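# Hang the picture frame level on the screw

## Task

Get the picture frame hanging level on the screw with no support from the robot. It must rest on the screw's shank (not its head) at the point where it balances. The display board is free-standing and has to remain upright on its own when you finish.

## Robot and tools

Robot: two arms, left_arm and right_arm, each ending in a two-finger gripper. All positions and orientations are in a single scene frame. Its origin sits at table-top height, halfway between the arms' nominal bases. +z points up, +x points out over the table, and left_arm is on the +y side. Image left and right do not match arm names. Calibrated bases: left_arm at (+0.003, +0.236, +0.049) m, right_arm at (+0.012, -0.304, +0.049) m. Both are turned by only a tiny yaw. The fingers point along the gripper's +z axis and close along its y axis. end_effector_position is the point between the pads, about 5 mm short of the tips. Reported hand poses can be wrong by a few centimetres, and more at long reach.

Row format, used by both motion tools: 16 plain numbers in one list that covers both arms. The first 8 are for left_arm: x, y, z in metres, then qw, qx, qy, qz (w first), then opening. The next 8 are the same for right_arm. All of these are absolute targets in the scene frame, not offsets. Opening runs from -1 (closed) to +1 (fully open, 0.070 m). Fully open to closed takes about 1 s or more. An arm that should not move must get its full last-reported pose and its intended opening in every row. To hold a gripper's orientation, keep sending the same quaternion rather than the drifting readback. Each control step the commanded orientation is clipped to within 32 degrees of the measured one.

execute_actions(actions, cameras): actions holds at most one item.
- An empty list returns the state plus all camera images.
- {"rows": [...], "steps": n} runs up to 15 control steps of 1/30 s each (default 15, minimum 5). There is one row per step, and the final row repeats if rows run out.
- {"steps": n} alone is a wait of up to 300 steps.
A target more than 0.6 m from the arm's last reported position, along any of that gripper's axes, gets the call refused, and nothing is sent. The result is read 5 steps before the action ends, and those steps run during your reply. cameras picks the images to return: names, ["all"], or [].

move(target, speed, blend, grip_force, blocking, cameras): drives each gripper along a straight line to the absolute pose in target. target is one 16-number row or a list of up to 15 rows, and there is no 0.6 m limit.
- speed: m/s, 0.002 to 2.2, default 0.25. Turning rate is capped at twice that number in rad/s. Give one value, or one per target.
- blend: corner rounding radius in metres. 0 (the default) stops at each waypoint.
- grip_force: newtons per finger pad, 5 to 20, one value or one per arm. It stays in effect until changed.
- blocking=false returns about 0.5 s after the start while the motion continues.
Moves are capped at 10 s. The path does not avoid obstacles or the other arm, and fast moves overshoot and wander. Do not route a path close to an arm's own base, because the elbow can whip round. An opening change in the first row is applied at the start. Later ones are applied on arrival, with all arms paused.

The move: line gives the outcome:
- done: at rest within 3 mm and 2 degrees.
- off_target: something held the arm short, such as contact, friction, weight or reach.
- moving, held (a check blocked steps, or the clearance check stopped the move), or fault.
limits=paced means the commanded pose was clipped. limits=held means steps were withheld. Neither done nor off_target tells you whether there is contact.

wait(seconds): 0 to 10 s. Sends nothing new and returns early if a running move finishes. stop(): brakes the current move, which needs some distance; the fingers keep moving. zoom_image(camera, region): enlarges [x0, y0, x1, y1] pixels, at most 504 by 504, from the latest image of cam_head_left, cam_head_right, cam_left_wrist or cam_right_wrist. Each image is 896x504, origin at top-left. finished_scene(scene): scene is 1 or 2.

Gripping: grip_measured uses the same scale as the opening command. To hold something, command roughly 0.05 below the reading at first contact for full force, or less below for a lighter grip. Parts thinner than about 2 mm get proportionally weaker force.

Things to avoid:
- Contact torque at a joint's load limit triggers a TORQUE FAULT, and that arm freezes for 10 s. Limits are 21.6 N m for waist, shoulder and elbow, and 7.52 N m for the wrist joints. The wrist motors give only about 4 N m, including held weight.
- Motors heat up when holding loads, when stretched out, or when pushing against something. At 65 °C you get a MOTOR HOT line. At 80 °C the arm goes limp and drops what it holds for 30 to 60 s.
- The clearance check may block arms coming close, but collisions or presses between the arms can fail the scene. Never close one gripper on the other arm's fingers.
- Dropping the frame, letting go of it while it still moves, slamming it, or knocking the loose display board over or off the table all hurt or fail the scene. Use slow speeds near contact, and set the frame down gently on the shank.
- Loose objects may get brief random pushes.



Each tool is called as name(argument=value, ...) on one line, values as JSON.

## Session

execute_actions(actions=[])

Scene clock: 0.00 s of 4500.00 s.
left_arm: end_effector_position=(+0.3510, +0.5999, +0.2155) grip_measured=+0.59 end_effector_quat_wxyz=(+0.247, -0.380, +0.744, +0.491) | right_arm: end_effector_position=(+0.3748, -0.3621, +0.2306) grip_measured=+0.98 end_effector_quat_wxyz=(+0.266, -0.127, +0.954, +0.046)
Joint positions: left_arm=[0.435 2.012 -1.399 1.391 1.016 -1.325 0.056] | right_arm=[-0.326 1.505 -1.187 0.405 0.93 -0.792 0.069]
Joint torques (N m): no reading
Motor temperatures (°C): left_arm=[31 31 32 33 36 30] | right_arm=[30 30 33 35 39 32]
Hand target: left_arm +0.3510, +0.5999, +0.2155; +0.247, -0.380, +0.744, +0.491 | right_arm +0.3748, -0.3621, +0.2306; +0.266, -0.127, +0.954, +0.046

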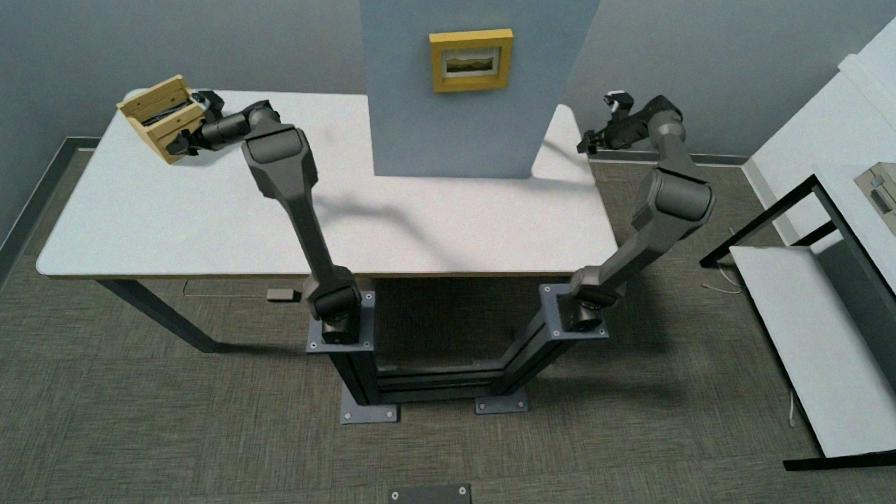

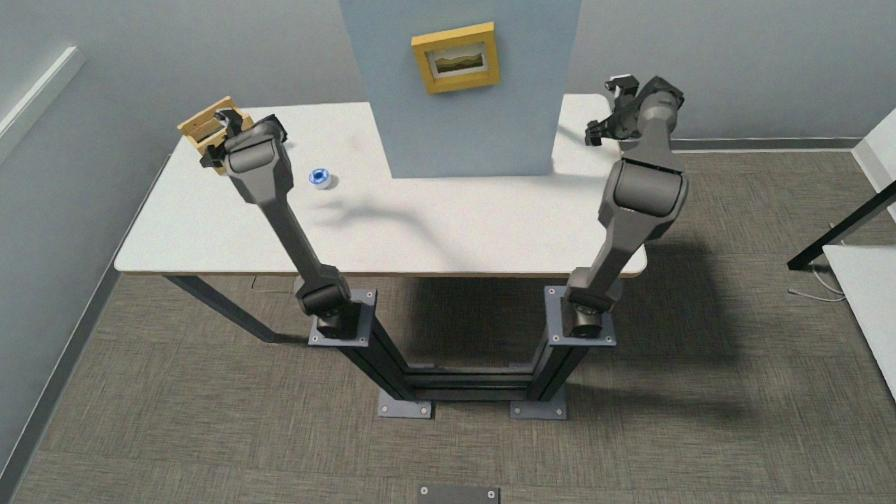

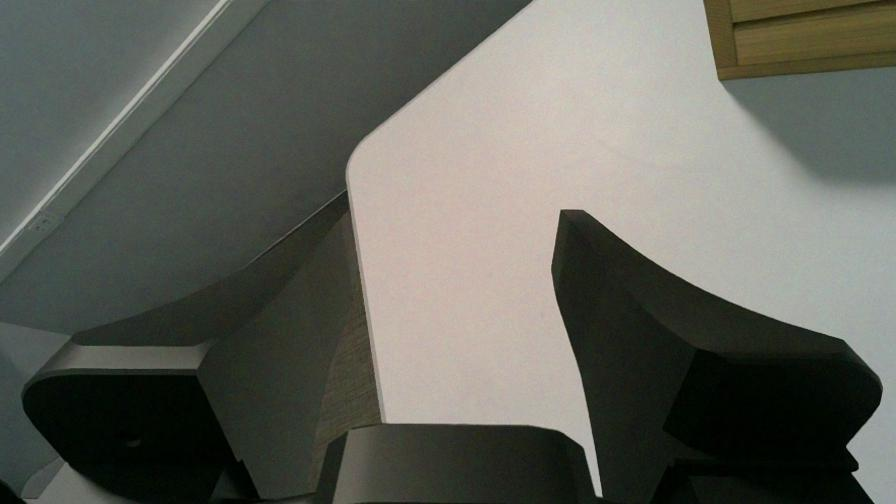

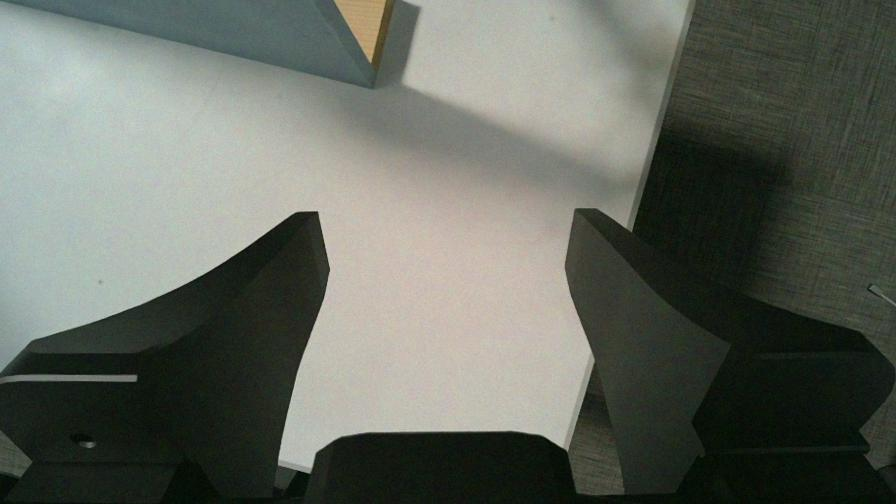

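zoom_image(camera="cam_head_left", region=[350, 0, 610, 190])

zoom_image(camera="cam_head_right", region=[330, 0, 590, 190])

zoom_image(camera="cam_head_right", region=[400, 10, 510, 110])

zoom_image(camera="cam_head_left", region=[100, 60, 240, 180])

Scaled by 1.938 from the camera's image (finer frame: 1280x720).

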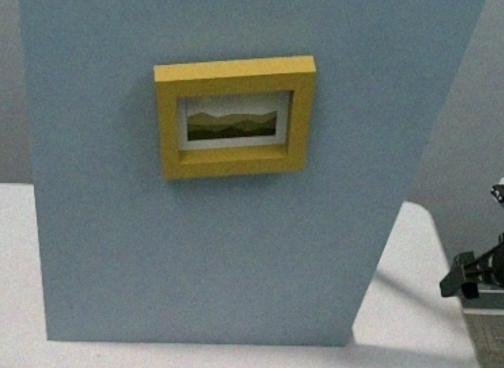

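Scaled by 1.938 from the camera's image (finer frame: 1280x720).

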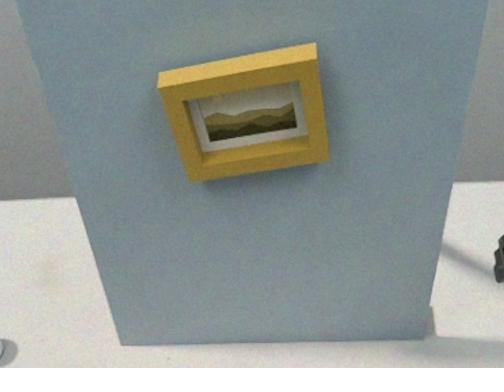

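Scaled by 4.582 from the camera's image (finer frame: 1280x720).

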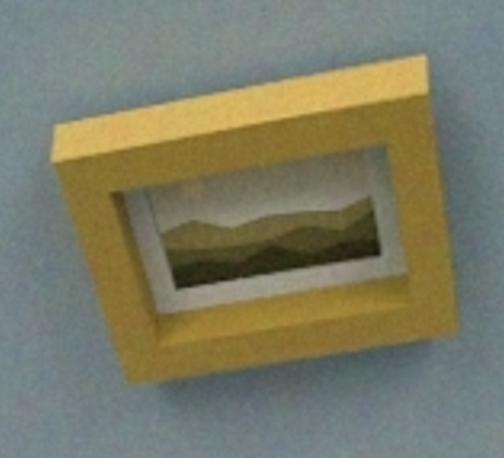

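Scaled by 3.600 from the camera's image (finer frame: 1280x720).

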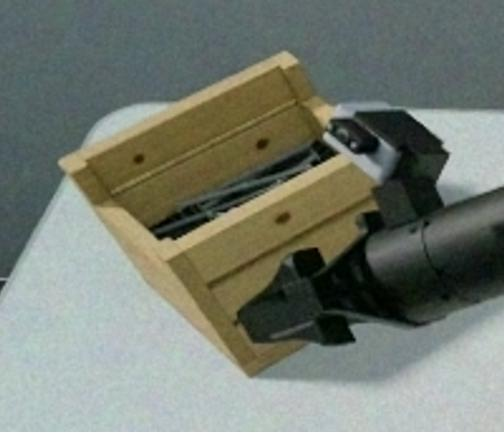

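move(target=[[0.36,0.42,0.38,0.183,-0.183,0.683,-0.683,-1,0.36,-0.33,0.40,0.183,0.183,0.683,0.683,0],[0.412,0.17,0.39,0.183,-0.183,0.683,-0.683,-1,0.412,-0.27,0.40,0.183,0.183,0.683,0.683,0]], speed=0.4, blend=0.03, cameras=["all"])

Scene clock: 14.83 s of 4500.00 s.
left_arm: end_effector_position=(+0.4128, +0.1698, +0.3899) grip_measured=-1.00 end_effector_quat_wxyz=(+0.241, -0.251, +0.682, -0.643) | right_arm: end_effector_position=(+0.4124, -0.2695, +0.4002) grip_measured=+0.00 end_effector_quat_wxyz=(+0.271, +0.283, +0.675, +0.626)
Joint positions: left_arm=[0.37 1.566 -1.185 -1.617 1.223 0.298 0] | right_arm=[-0.434 1.505 -1.17 1.587 1.216 -0.249 0.035]
Joint torques (N m): left_arm=[0.43 -6.87 -2.23 -0.72 0.3 -0.08] | right_arm=[-0.46 -6.03 -3.42 0.87 0.08 0.18]
Hand target: left_arm +0.4122, +0.1696, +0.3900; +0.241, -0.251, +0.683, -0.643 | right_arm +0.4122, -0.2696, +0.4000; +0.271, +0.284, +0.675, +0.626
Off the commanded pose: left_arm 0.001 m, 11 deg | right_arm 0.001 m, 17 deg.
joint read past its limit (right arm) — joint 5 (wrist pitch), upper limit.
joint sent to its limit (left arm) — joint 5 (wrist pitch), upper limit.
joint sent to its limit (right arm) — joint 5 (wrist pitch), upper limit.
Kept back: nothing.
move: off_target (left_arm, right_arm); limits=paced
cam_left_wrist: T_world_to_cam=[[0.03946, -0.07246, 0.99659, -0.38902], [-0.99262, -0.11725, 0.03078, 0.41822], [0.11462, -0.99045, -0.07655, 0.27239]] pos_world=[0.39927, 0.29064, 0.39567]
cam_right_wrist: T_world_to_cam=[[-0.07731, -0.03558, -0.99637, 0.42165], [-0.98595, 0.15113, 0.0711, 0.41253], [0.14806, 0.98787, -0.04676, 0.34223]] pos_world=[0.38866, -0.38543, 0.40679]

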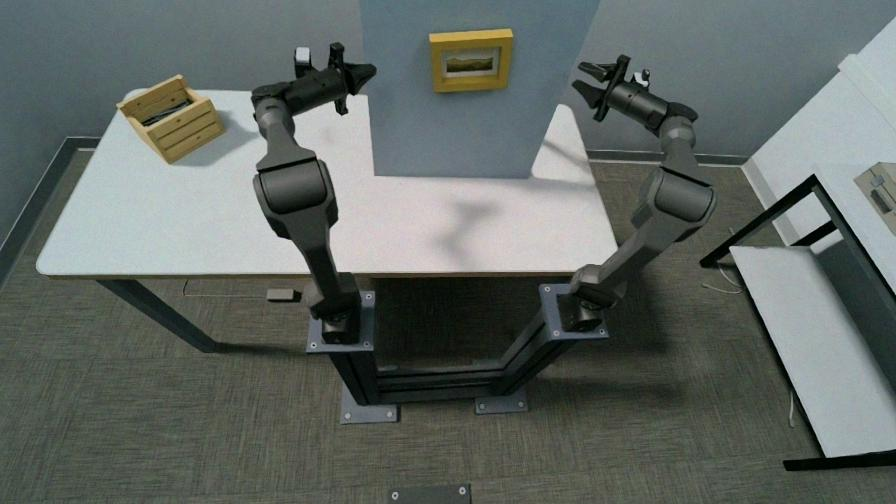

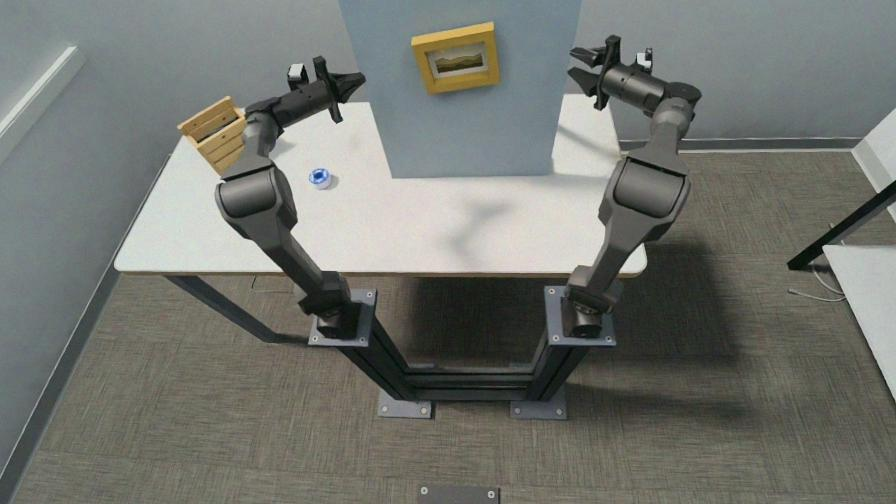

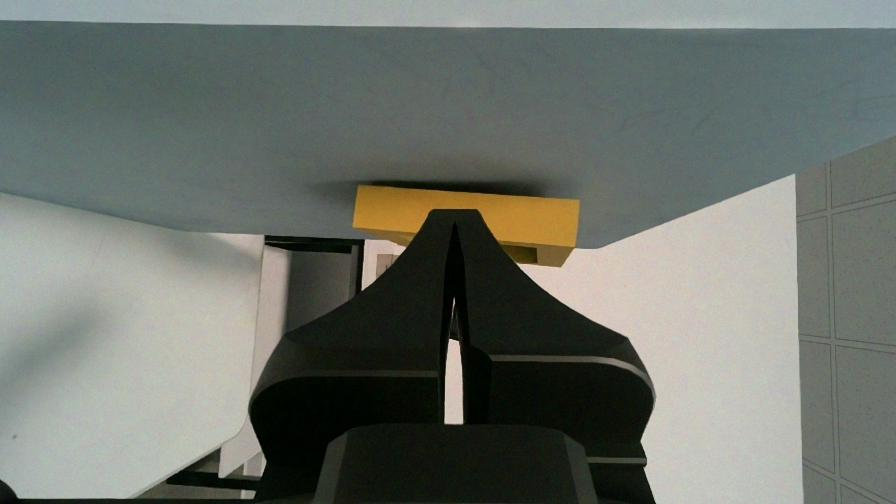

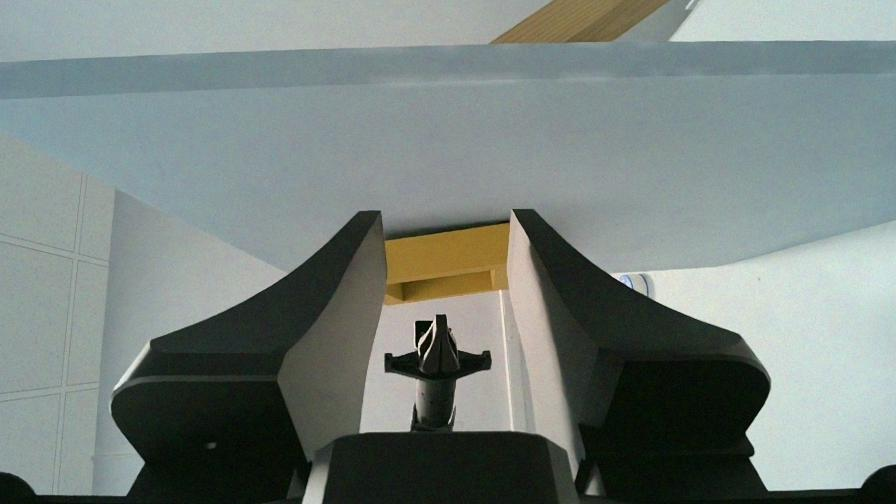

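zoom_image(camera="cam_left_wrist", region=[330, 160, 600, 280])

zoom_image(camera="cam_right_wrist", region=[370, 190, 530, 310])

Scaled by 1.867 from the camera's image (finer frame: 1280x720).

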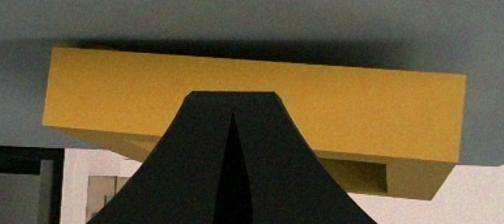

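Scaled by 3.150 from the camera's image (finer frame: 1280x720).

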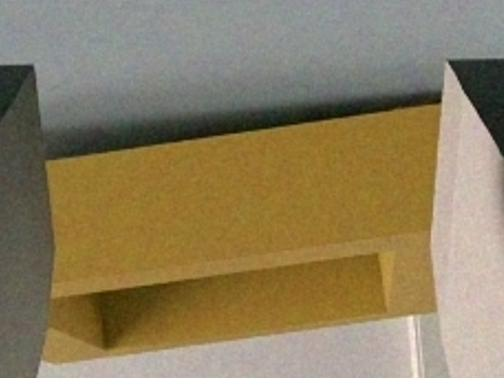

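move(target=[0.46,0.24,0.39,0.241,-0.251,0.682,-0.643,-1,0.468,-0.35,0.40,0.271,0.283,0.675,0.626,1], speed=0.3, cameras=["cam_left_wrist","cam_right_wrist"])

zoom_image(camera="cam_left_wrist", region=[360, 130, 580, 270])

zoom_image(camera="cam_right_wrist", region=[350, 130, 550, 270])

Scene clock: 16.13 s of 4500.00 s.
left_arm: end_effector_position=(+0.4606, +0.2402, +0.3897) grip_measured=-1.00 end_effector_quat_wxyz=(+0.274, -0.289, +0.676, -0.620) | right_arm: end_effector_position=(+0.4684, -0.3503, +0.4000) grip_measured=+0.98 end_effector_quat_wxyz=(+0.305, +0.320, +0.665, +0.603)
Joint positions: left_arm=[0.487 1.735 -1.416 -1.568 1.223 0.23 0] | right_arm=[-0.547 1.733 -1.461 1.544 1.216 -0.184 0.069]
Joint torques (N m): left_arm=[-0.48 -7.82 -2.57 -0.84 0.26 0.08] | right_arm=[0.66 -7.85 -3.37 1 0.2 -0.15]
Hand target: left_arm +0.4602, +0.2397, +0.3900; +0.274, -0.289, +0.676, -0.620 | right_arm +0.4682, -0.3497, +0.4000; +0.304, +0.319, +0.665, +0.603
Off the commanded pose: left_arm 0.001 m, 6 deg | right_arm 0.001 m, 6 deg.
joint sent to its limit (left arm) — joint 5 (wrist pitch), upper limit.
joint sent to its limit (right arm) — joint 5 (wrist pitch), upper limit.
Kept back: nothing.
move: off_target (left_arm, right_arm)
cam_left_wrist: T_world_to_cam=[[0.06025, -0.0883, 0.99427, -0.39046], [-0.9735, -0.22536, 0.03898, 0.48797], [0.22062, -0.97027, -0.09954, 0.292]] pos_world=[0.43414, 0.3588, 0.39826]
cam_right_wrist: T_world_to_cam=[[-0.08931, -0.04474, -0.995, 0.42479], [-0.96291, 0.25926, 0.07477, 0.50569], [0.25462, 0.96477, -0.06624, 0.36352]] pos_world=[0.43232, -0.46281, 0.40893]

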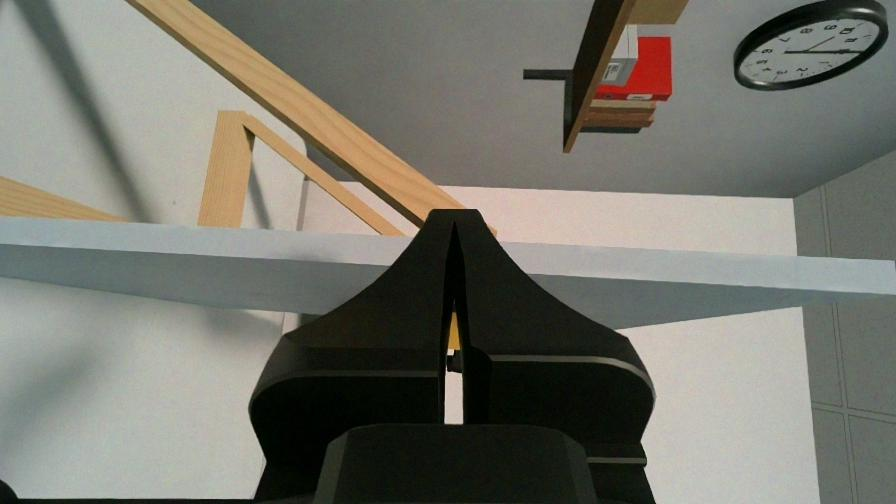

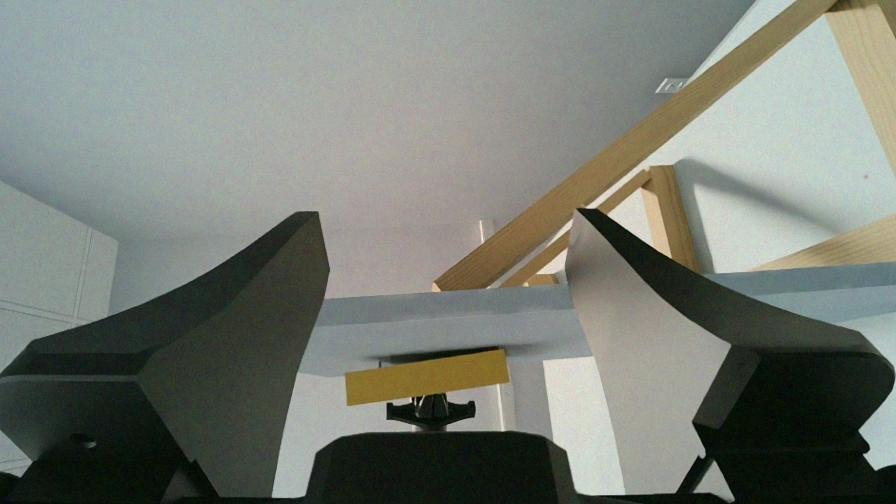

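Scaled by 2.291 from the camera's image (finer frame: 1280x720).

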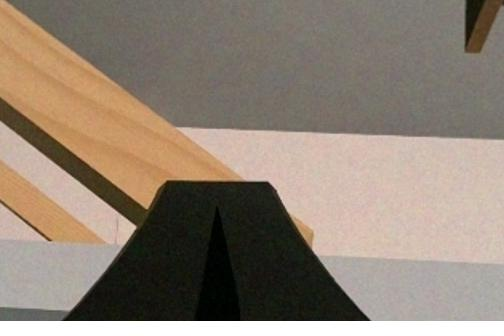

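Scaled by 2.520 from the camera's image (finer frame: 1280x720).

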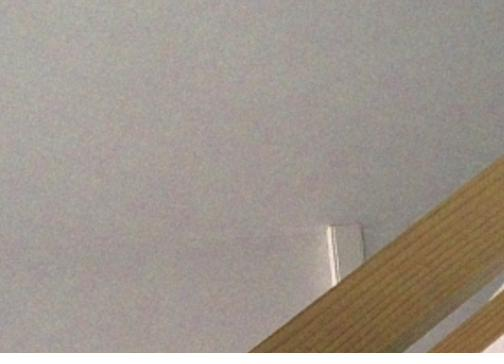

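zoom_image(camera="cam_right_wrist", region=[320, 280, 540, 420])

zoom_image(camera="cam_right_wrist", region=[335, 330, 435, 420])

Scaled by 2.291 from the camera's image (finer frame: 1280x720).

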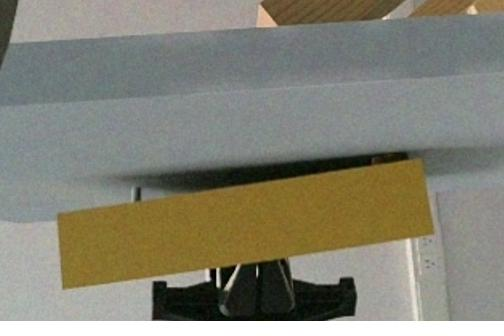

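Scaled by 5.040 from the camera's image (finer frame: 1280x720).

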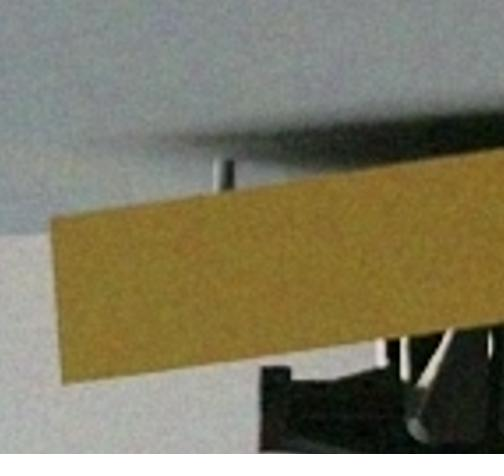

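move(target=[0.46,0.26,0.39,0.274,-0.289,0.676,-0.620,1,0.478,-0.35,0.55,0.271,0.653,0.653,0.271,1], speed=0.3, cameras=["cam_left_wrist","cam_right_wrist"])

Scene clock: 20.43 s of 4500.00 s.
left_arm: end_effector_position=(+0.4600, +0.2596, +0.3903) grip_measured=+0.98 end_effector_quat_wxyz=(+0.287, -0.302, +0.673, -0.611) | right_arm: end_effector_position=(+0.4776, -0.3500, +0.5499) grip_measured=+0.98 end_effector_quat_wxyz=(+0.405, +0.591, +0.583, +0.383)
Joint positions: left_arm=[0.53 1.735 -1.426 -1.555 1.223 0.221 0.069] | right_arm=[-0.123 1.828 -2.564 0.11 1.216 1.47 0.069]
Joint torques (N m): left_arm=[0.07 -6.37 -3.38 -0.73 0.13 -0.15] | right_arm=[0.25 -5.69 -3.11 -0.02 -0.52 0.17]
Hand target: left_arm +0.4602, +0.2597, +0.3900; +0.287, -0.303, +0.673, -0.611 | right_arm +0.4778, -0.3500, +0.5495; +0.405, +0.592, +0.583, +0.383
Off the commanded pose: left_arm 0.000 m, 2 deg | right_arm 0.000 m, 23 deg.
joint sent to its limit (left arm) — joint 5 (wrist pitch), upper limit.
joint sent to its limit (right arm) — joint 5 (wrist pitch), upper limit.
Kept back: nothing.
move: off_target (right_arm)
cam_left_wrist: T_world_to_cam=[[0.06698, -0.09455, 0.99326, -0.39035], [-0.96347, -0.26485, 0.03976, 0.49702], [0.25931, -0.95964, -0.10883, 0.29403]] pos_world=[0.42877, 0.37689, 0.39996]
cam_right_wrist: T_world_to_cam=[[-0.38625, 0.03176, -0.92185, 0.70312], [-0.52864, 0.81137, 0.24945, 0.39303], [0.75588, 0.58367, -0.29661, 0.12481]] pos_world=[0.385, -0.41407, 0.58715]

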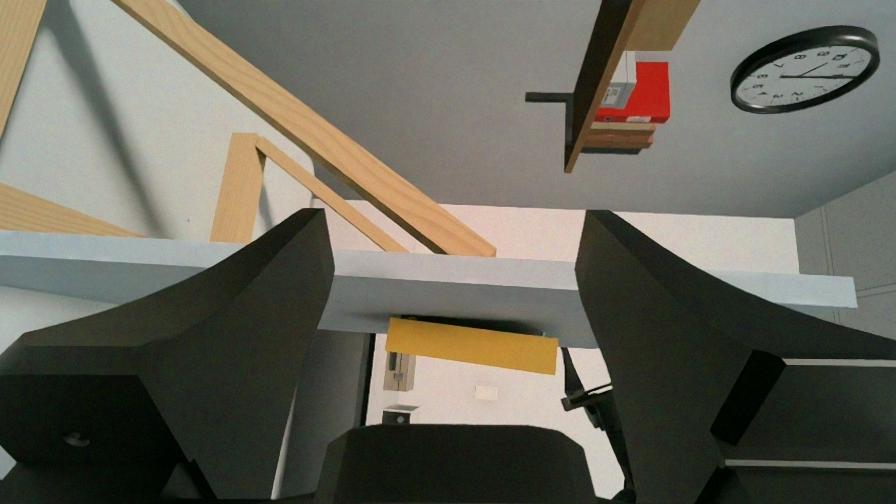

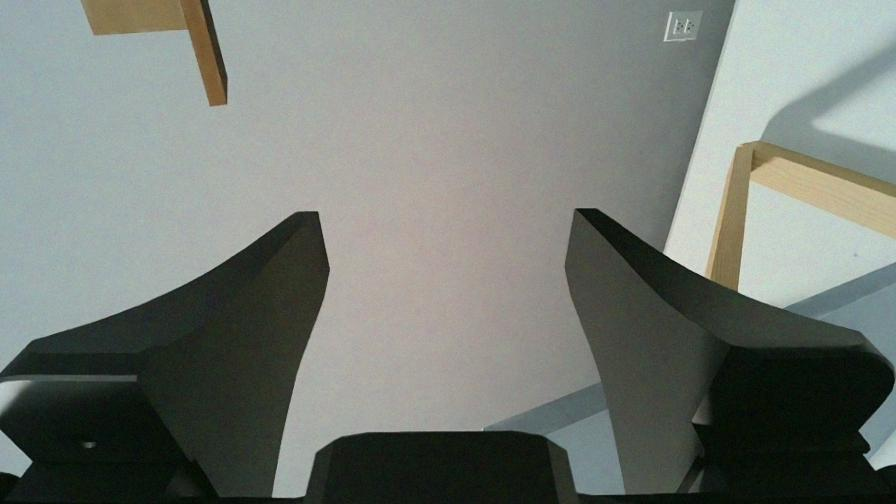

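zoom_image(camera="cam_left_wrist", region=[370, 290, 570, 390])

zoom_image(camera="cam_left_wrist", region=[505, 310, 575, 380])

Scaled by 2.520 from the camera's image (finer frame: 1280x720).

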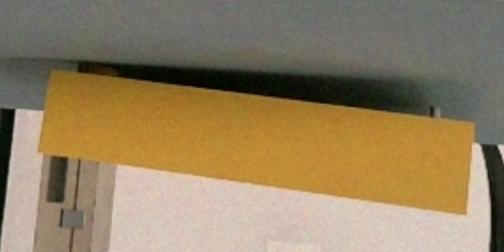

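Scaled by 7.200 from the camera's image (finer frame: 1280x720).

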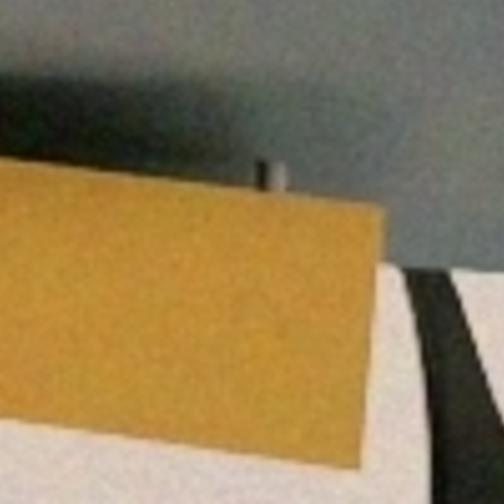

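move(target=[[0.46,0.26,0.39,0.287,-0.302,0.673,-0.611,1,0.34,-0.30,0.42,0.544,0.456,0.516,0.481,0.2],[0.46,0.26,0.39,0.287,-0.302,0.673,-0.611,1,0.34,-0.055,0.355,0.544,0.456,0.516,0.481,0.2]], speed=0.35, blend=0.04, cameras=["all"])

zoom_image(camera="cam_left_wrist", region=[320, 260, 580, 440])

zoom_image(camera="cam_head_right", region=[380, 0, 540, 130])

Scene clock: 26.53 s of 4500.00 s.
left_arm: end_effector_position=(+0.4600, +0.2596, +0.3902) grip_measured=+0.98 end_effector_quat_wxyz=(+0.287, -0.302, +0.673, -0.611) | right_arm: end_effector_position=(+0.3403, -0.0549, +0.3558) grip_measured=+0.20 end_effector_quat_wxyz=(+0.536, +0.454, +0.523, +0.483)
Joint positions: left_arm=[0.53 1.735 -1.425 -1.556 1.223 0.223 0.069] | right_arm=[1.183 1.574 -0.959 1.307 -1.225 0.459 0.042]
Joint torques (N m): left_arm=[0.57 -8.16 -2.51 -0.98 0.04 0.12] | right_arm=[-0.45 -4.9 -3.1 -1.08 -0.34 0.18]
Hand target: left_arm +0.4600, +0.2599, +0.3900; +0.287, -0.302, +0.673, -0.611 | right_arm +0.3403, -0.0551, +0.3551; +0.536, +0.454, +0.524, +0.482
Off the commanded pose: left_arm 0.000 m, 0 deg | right_arm 0.001 m, 1 deg.
joint read past its limit (right arm) — joint 5 (wrist pitch), lower limit.
joint sent to its limit (left arm) — joint 5 (wrist pitch), upper limit.
joint sent to its limit (right arm) — joint 5 (wrist pitch), lower limit.
Kept back: nothing.
move: done
cam_left_wrist: T_world_to_cam=[[0.06611, -0.09477, 0.9933, -0.38981], [-0.9635, -0.26487, 0.03886, 0.49741], [0.25941, -0.95962, -0.10882, 0.29396]] pos_world=[0.42877, 0.37689, 0.39986]
cam_right_wrist: T_world_to_cam=[[0.03283, -0.08384, -0.99594, 0.3392], [-0.62217, 0.77814, -0.08602, 0.27875], [0.78219, 0.62247, -0.02661, -0.10421]] pos_world=[0.24381, -0.1236, 0.35903]

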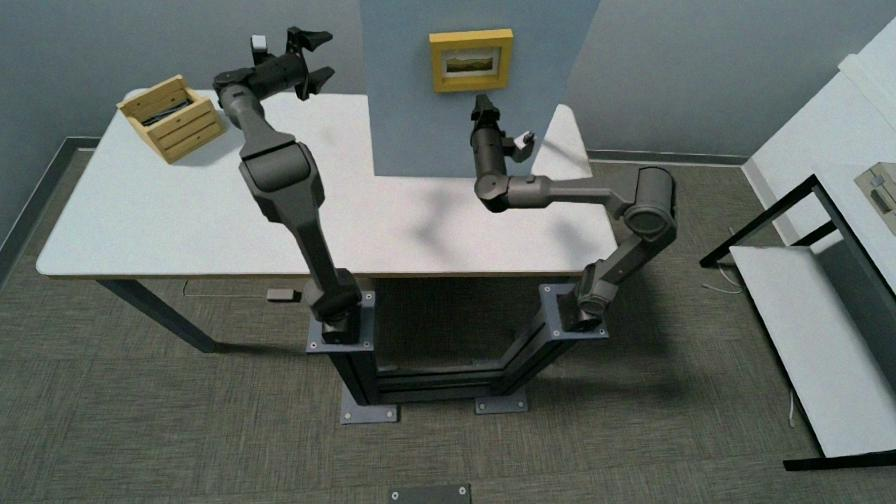

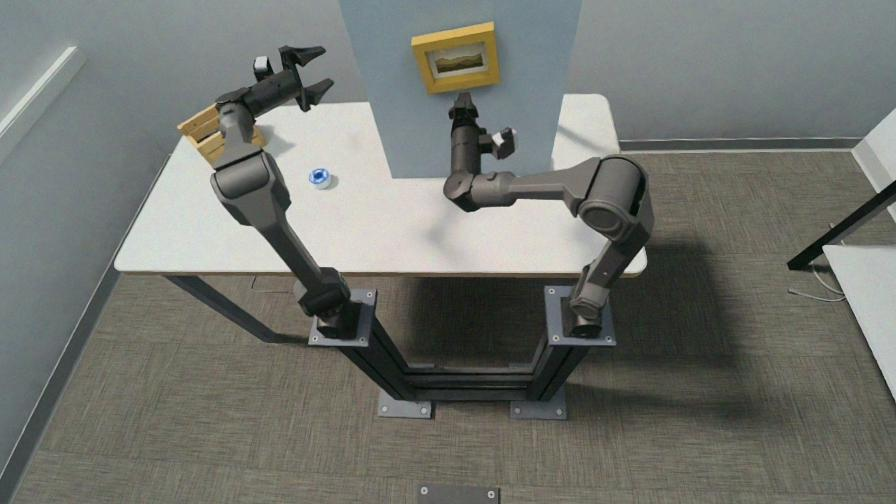

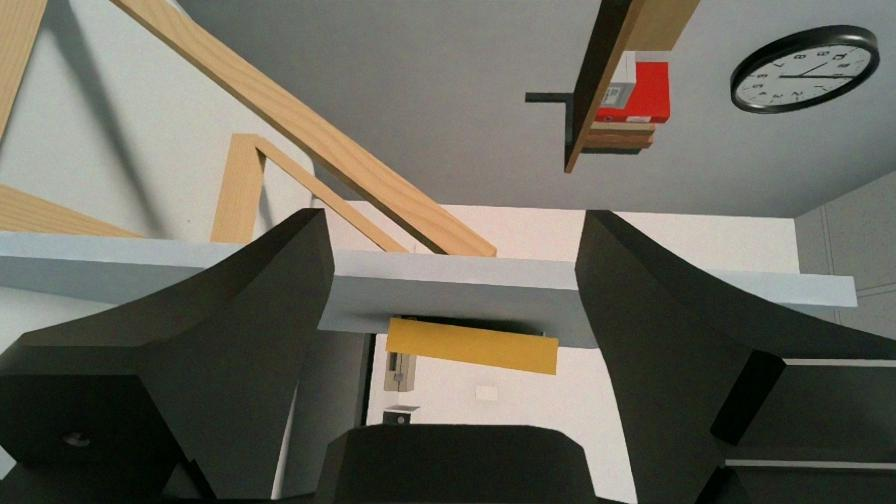

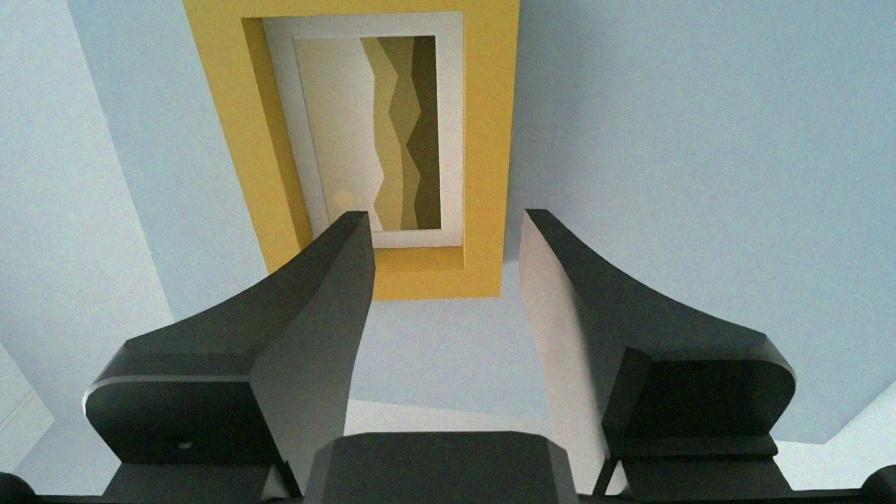

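Scaled by 1.938 from the camera's image (finer frame: 1280x720).

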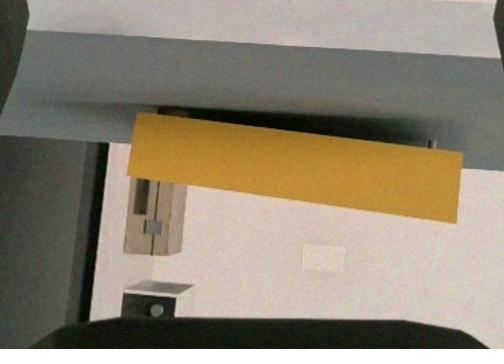

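Scaled by 3.150 from the camera's image (finer frame: 1280x720).

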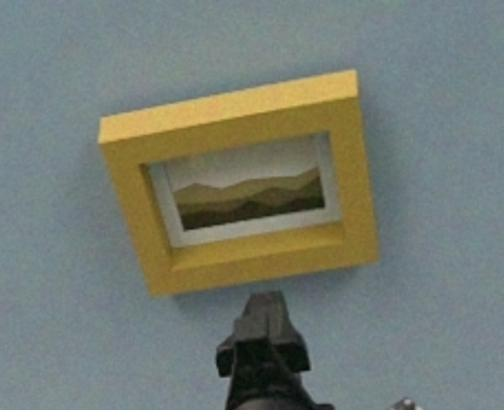

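move(target=[[0.46,0.26,0.39,0.287,-0.302,0.673,-0.611,1,0.345,-0.04,0.339,0.544,0.456,0.516,0.481,0.2],[0.46,0.26,0.39,0.287,-0.302,0.673,-0.611,1,0.405,-0.04,0.339,0.544,0.456,0.516,0.481,0.2]], speed=0.15, blend=0.005, cameras=["all"])

zoom_image(camera="cam_head_right", region=[390, 10, 520, 120])

zoom_image(camera="cam_left_wrist", region=[330, 290, 570, 430])

Scene clock: 28.90 s of 4500.00 s.
left_arm: end_effector_position=(+0.4600, +0.2596, +0.3902) grip_measured=+0.98 end_effector_quat_wxyz=(+0.287, -0.302, +0.673, -0.611) | right_arm: end_effector_position=(+0.4053, -0.0396, +0.3392) grip_measured=+0.20 end_effector_quat_wxyz=(+0.544, +0.455, +0.516, +0.481)
Joint positions: left_arm=[0.53 1.735 -1.425 -1.556 1.223 0.223 0.069] | right_arm=[1.018 1.76 -1.114 1.19 -1.122 0.54 0.042]
Joint torques (N m): left_arm=[0.46 -8.07 -2.48 -0.97 0.03 0.12] | right_arm=[0.71 -7.64 -3.16 -0.84 -0.63 0.08]
Hand target: left_arm +0.4600, +0.2599, +0.3900; +0.287, -0.302, +0.673, -0.611 | right_arm +0.4050, -0.0400, +0.3390; +0.544, +0.456, +0.516, +0.481
Off the commanded pose: left_arm 0.000 m, 0 deg | right_arm 0.001 m, 0 deg.
joint sent to its limit (left arm) — joint 5 (wrist pitch), upper limit.
Kept back: nothing.
move: done
cam_left_wrist: T_world_to_cam=[[0.06611, -0.09477, 0.9933, -0.38981], [-0.9635, -0.26487, 0.03886, 0.49741], [0.25941, -0.95962, -0.10882, 0.29396]] pos_world=[0.42877, 0.37689, 0.39986]
cam_right_wrist: T_world_to_cam=[[0.04381, -0.08419, -0.99549, 0.31727], [-0.60685, 0.7893, -0.09346, 0.30262], [0.79361, 0.60821, -0.01652, -0.17365]] pos_world=[0.30756, -0.10654, 0.34125]

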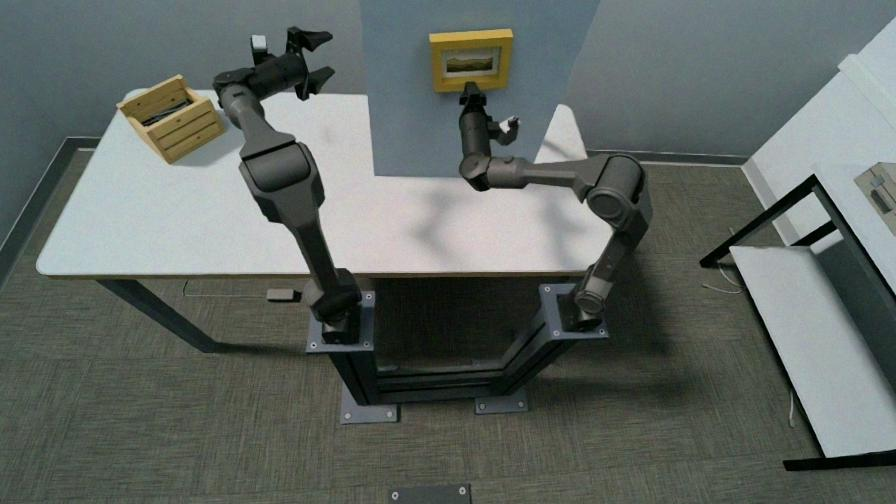

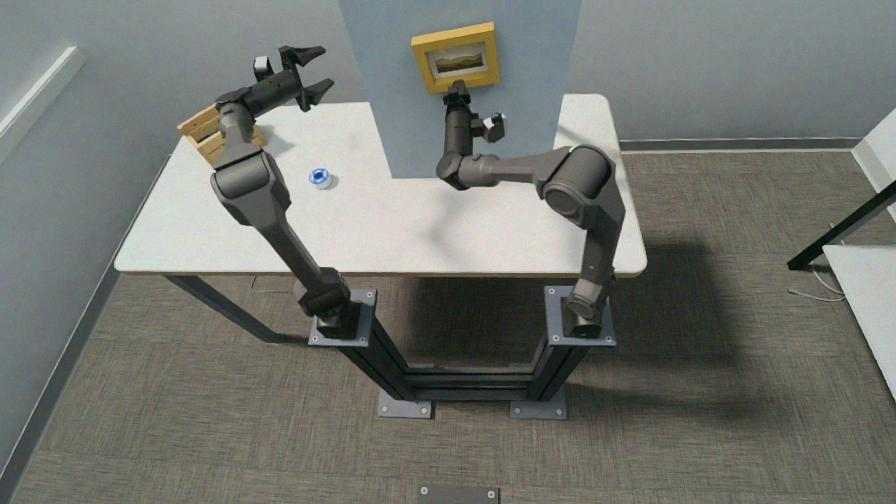

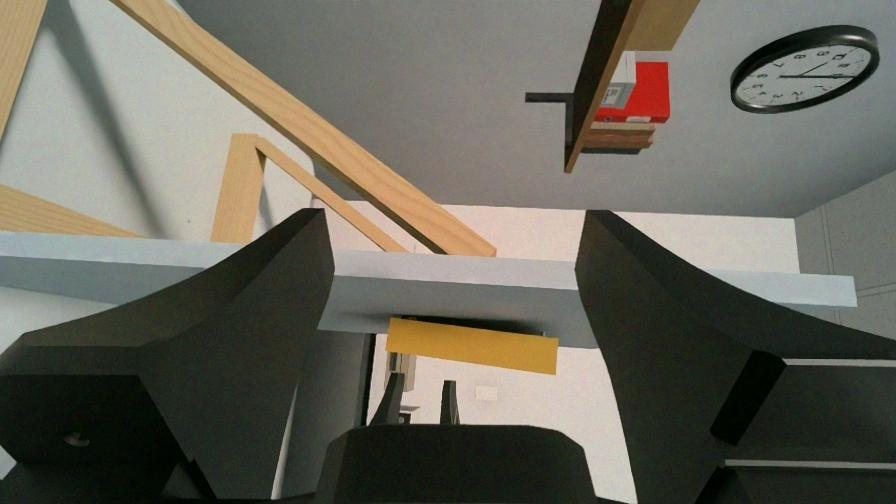

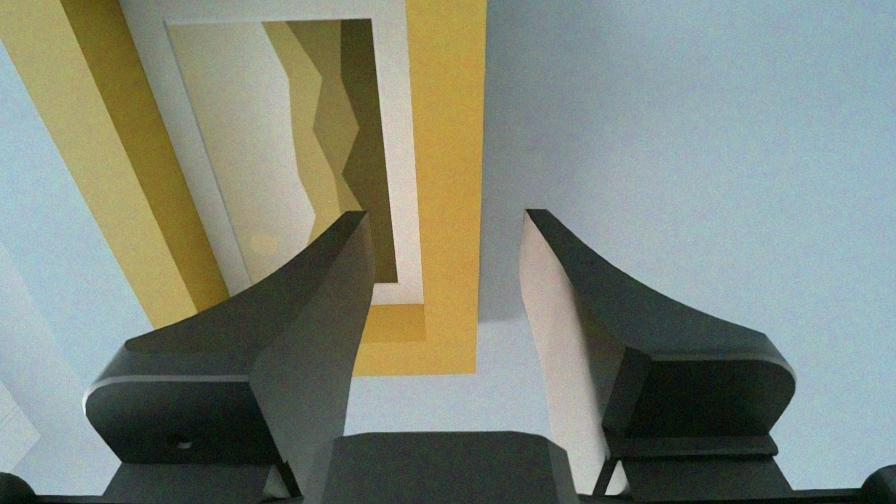

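Scaled by 3.877 from the camera's image (finer frame: 1280x720).

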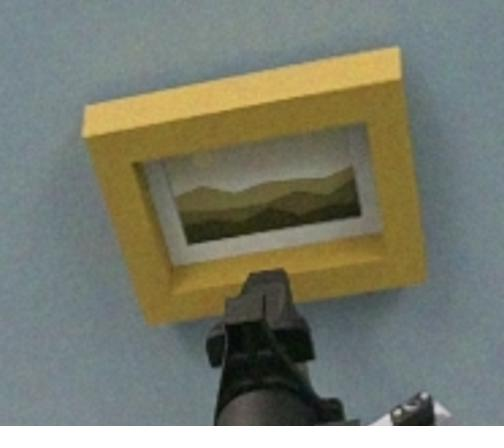

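Scaled by 2.100 from the camera's image (finer frame: 1280x720).

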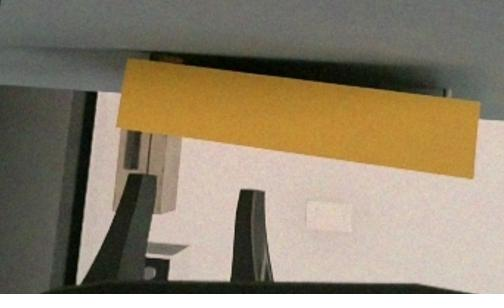

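move(target=[0.46,0.26,0.39,0.287,-0.302,0.673,-0.611,1,0.428,-0.04,0.339,0.544,0.456,0.516,0.481,0.2], speed=0.06, cameras=["cam_right_wrist","cam_left_wrist"])

zoom_image(camera="cam_left_wrist", region=[330, 290, 570, 430])

Scene clock: 30.07 s of 4500.00 s.
left_arm: end_effector_position=(+0.4600, +0.2596, +0.3902) grip_measured=+0.98 end_effector_quat_wxyz=(+0.287, -0.302, +0.673, -0.611) | right_arm: end_effector_position=(+0.4284, -0.0401, +0.3390) grip_measured=+0.20 end_effector_quat_wxyz=(+0.544, +0.456, +0.516, +0.480)
Joint positions: left_arm=[0.53 1.735 -1.425 -1.556 1.223 0.223 0.069] | right_arm=[0.958 1.801 -1.172 1.158 -1.069 0.543 0.042]
Joint torques (N m): left_arm=[0.53 -7.97 -2.47 -0.99 0.04 0.1] | right_arm=[0.73 -7.1 -3.67 -0.81 -0.63 0.18]
Hand target: left_arm +0.4600, +0.2599, +0.3900; +0.287, -0.302, +0.673, -0.611 | right_arm +0.4280, -0.0400, +0.3390; +0.544, +0.456, +0.516, +0.481
Off the commanded pose: left_arm 0.000 m, 0 deg | right_arm 0.000 m, 0 deg.
joint sent to its limit (left arm) — joint 5 (wrist pitch), upper limit.
Kept back: nothing.
move: done
cam_left_wrist: T_world_to_cam=[[0.06611, -0.09477, 0.9933, -0.38981], [-0.9635, -0.26487, 0.03886, 0.49741], [0.25941, -0.95962, -0.10882, 0.29396]] pos_world=[0.42877, 0.37689, 0.39986]
cam_right_wrist: T_world_to_cam=[[0.04291, -0.0848, -0.99547, 0.31635], [-0.60618, 0.78982, -0.09341, 0.31671], [0.79417, 0.60745, -0.01751, -0.19159]] pos_world=[0.33056, -0.10694, 0.34115]
Images, in order (width x height): cam_left_wrist 896x504, cam_right_wrist 896x504.

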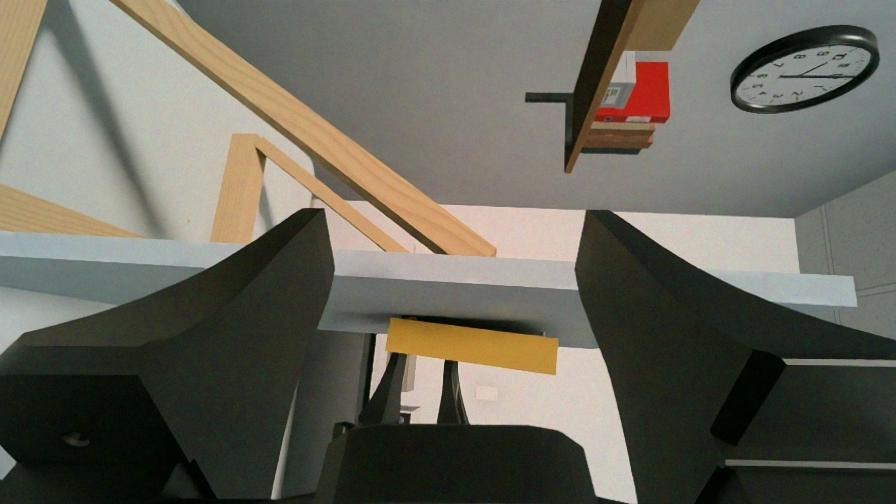

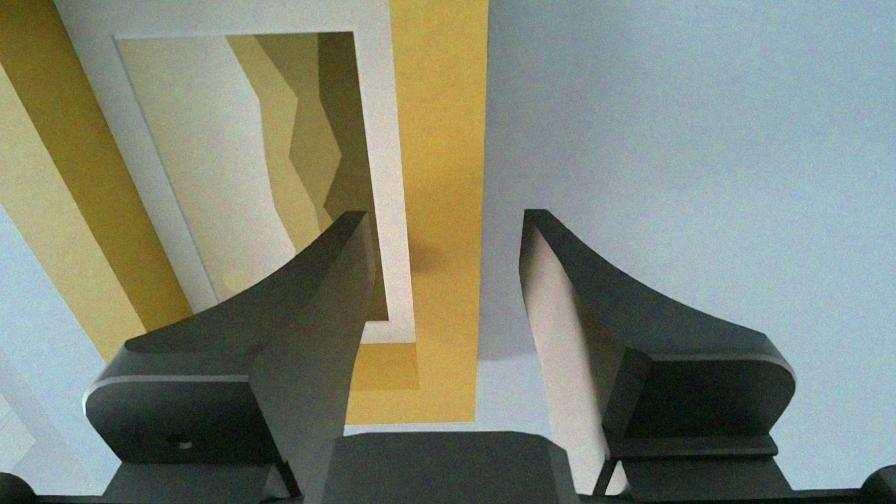

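Scaled by 2.100 from the camera's image (finer frame: 1280x720).

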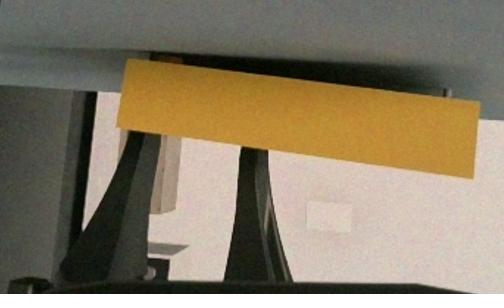

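move(target=[0.46,0.26,0.39,0.287,-0.302,0.673,-0.611,1,0.437,-0.04,0.3395,0.544,0.456,0.516,0.481,0.2], speed=0.05, cameras=["cam_right_wrist"])

Scene clock: 30.80 s of 4500.00 s.
left_arm: end_effector_position=(+0.4600, +0.2596, +0.3902) grip_measured=+0.98 end_effector_quat_wxyz=(+0.287, -0.302, +0.673, -0.611) | right_arm: end_effector_position=(+0.4371, -0.0401, +0.3396) grip_measured=+0.20 end_effector_quat_wxyz=(+0.544, +0.456, +0.516, +0.481)
Joint positions: left_arm=[0.53 1.735 -1.425 -1.556 1.223 0.223 0.069] | right_arm=[0.937 1.817 -1.197 1.149 -1.048 0.542 0.042]
Joint torques (N m): left_arm=[0.37 -8.21 -2.55 -0.97 0.04 0.11] | right_arm=[0.77 -6.75 -4.01 -0.91 -0.58 -0.21]
Hand target: left_arm +0.4600, +0.2599, +0.3900; +0.287, -0.302, +0.673, -0.611 | right_arm +0.4370, -0.0400, +0.3395; +0.544, +0.456, +0.516, +0.481
Off the commanded pose: left_arm 0.000 m, 0 deg | right_arm 0.000 m, 0 deg.
joint sent to its limit (left arm) — joint 5 (wrist pitch), upper limit.
Kept back: nothing.
move: done
cam_right_wrist: T_world_to_cam=[[0.04286, -0.08385, -0.99556, 0.31662], [-0.60624, 0.78987, -0.09263, 0.32186], [0.79413, 0.60751, -0.01698, -0.19859]] pos_world=[0.33926, -0.10704, 0.34165]

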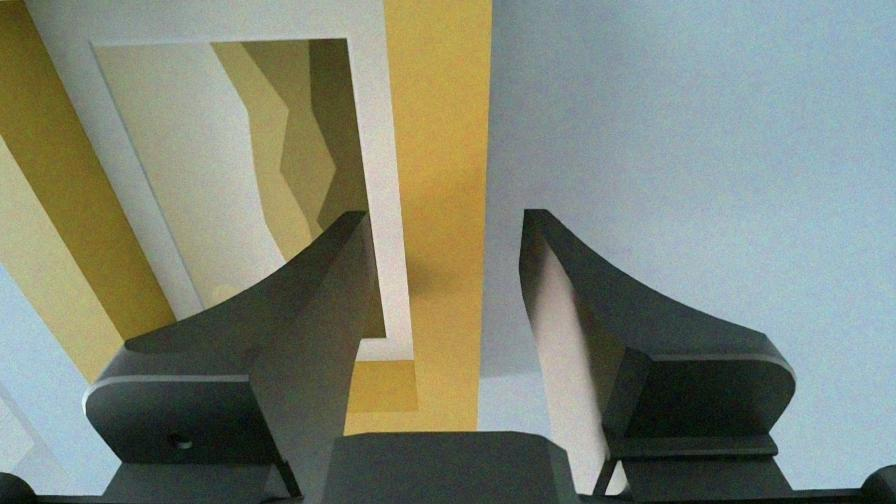

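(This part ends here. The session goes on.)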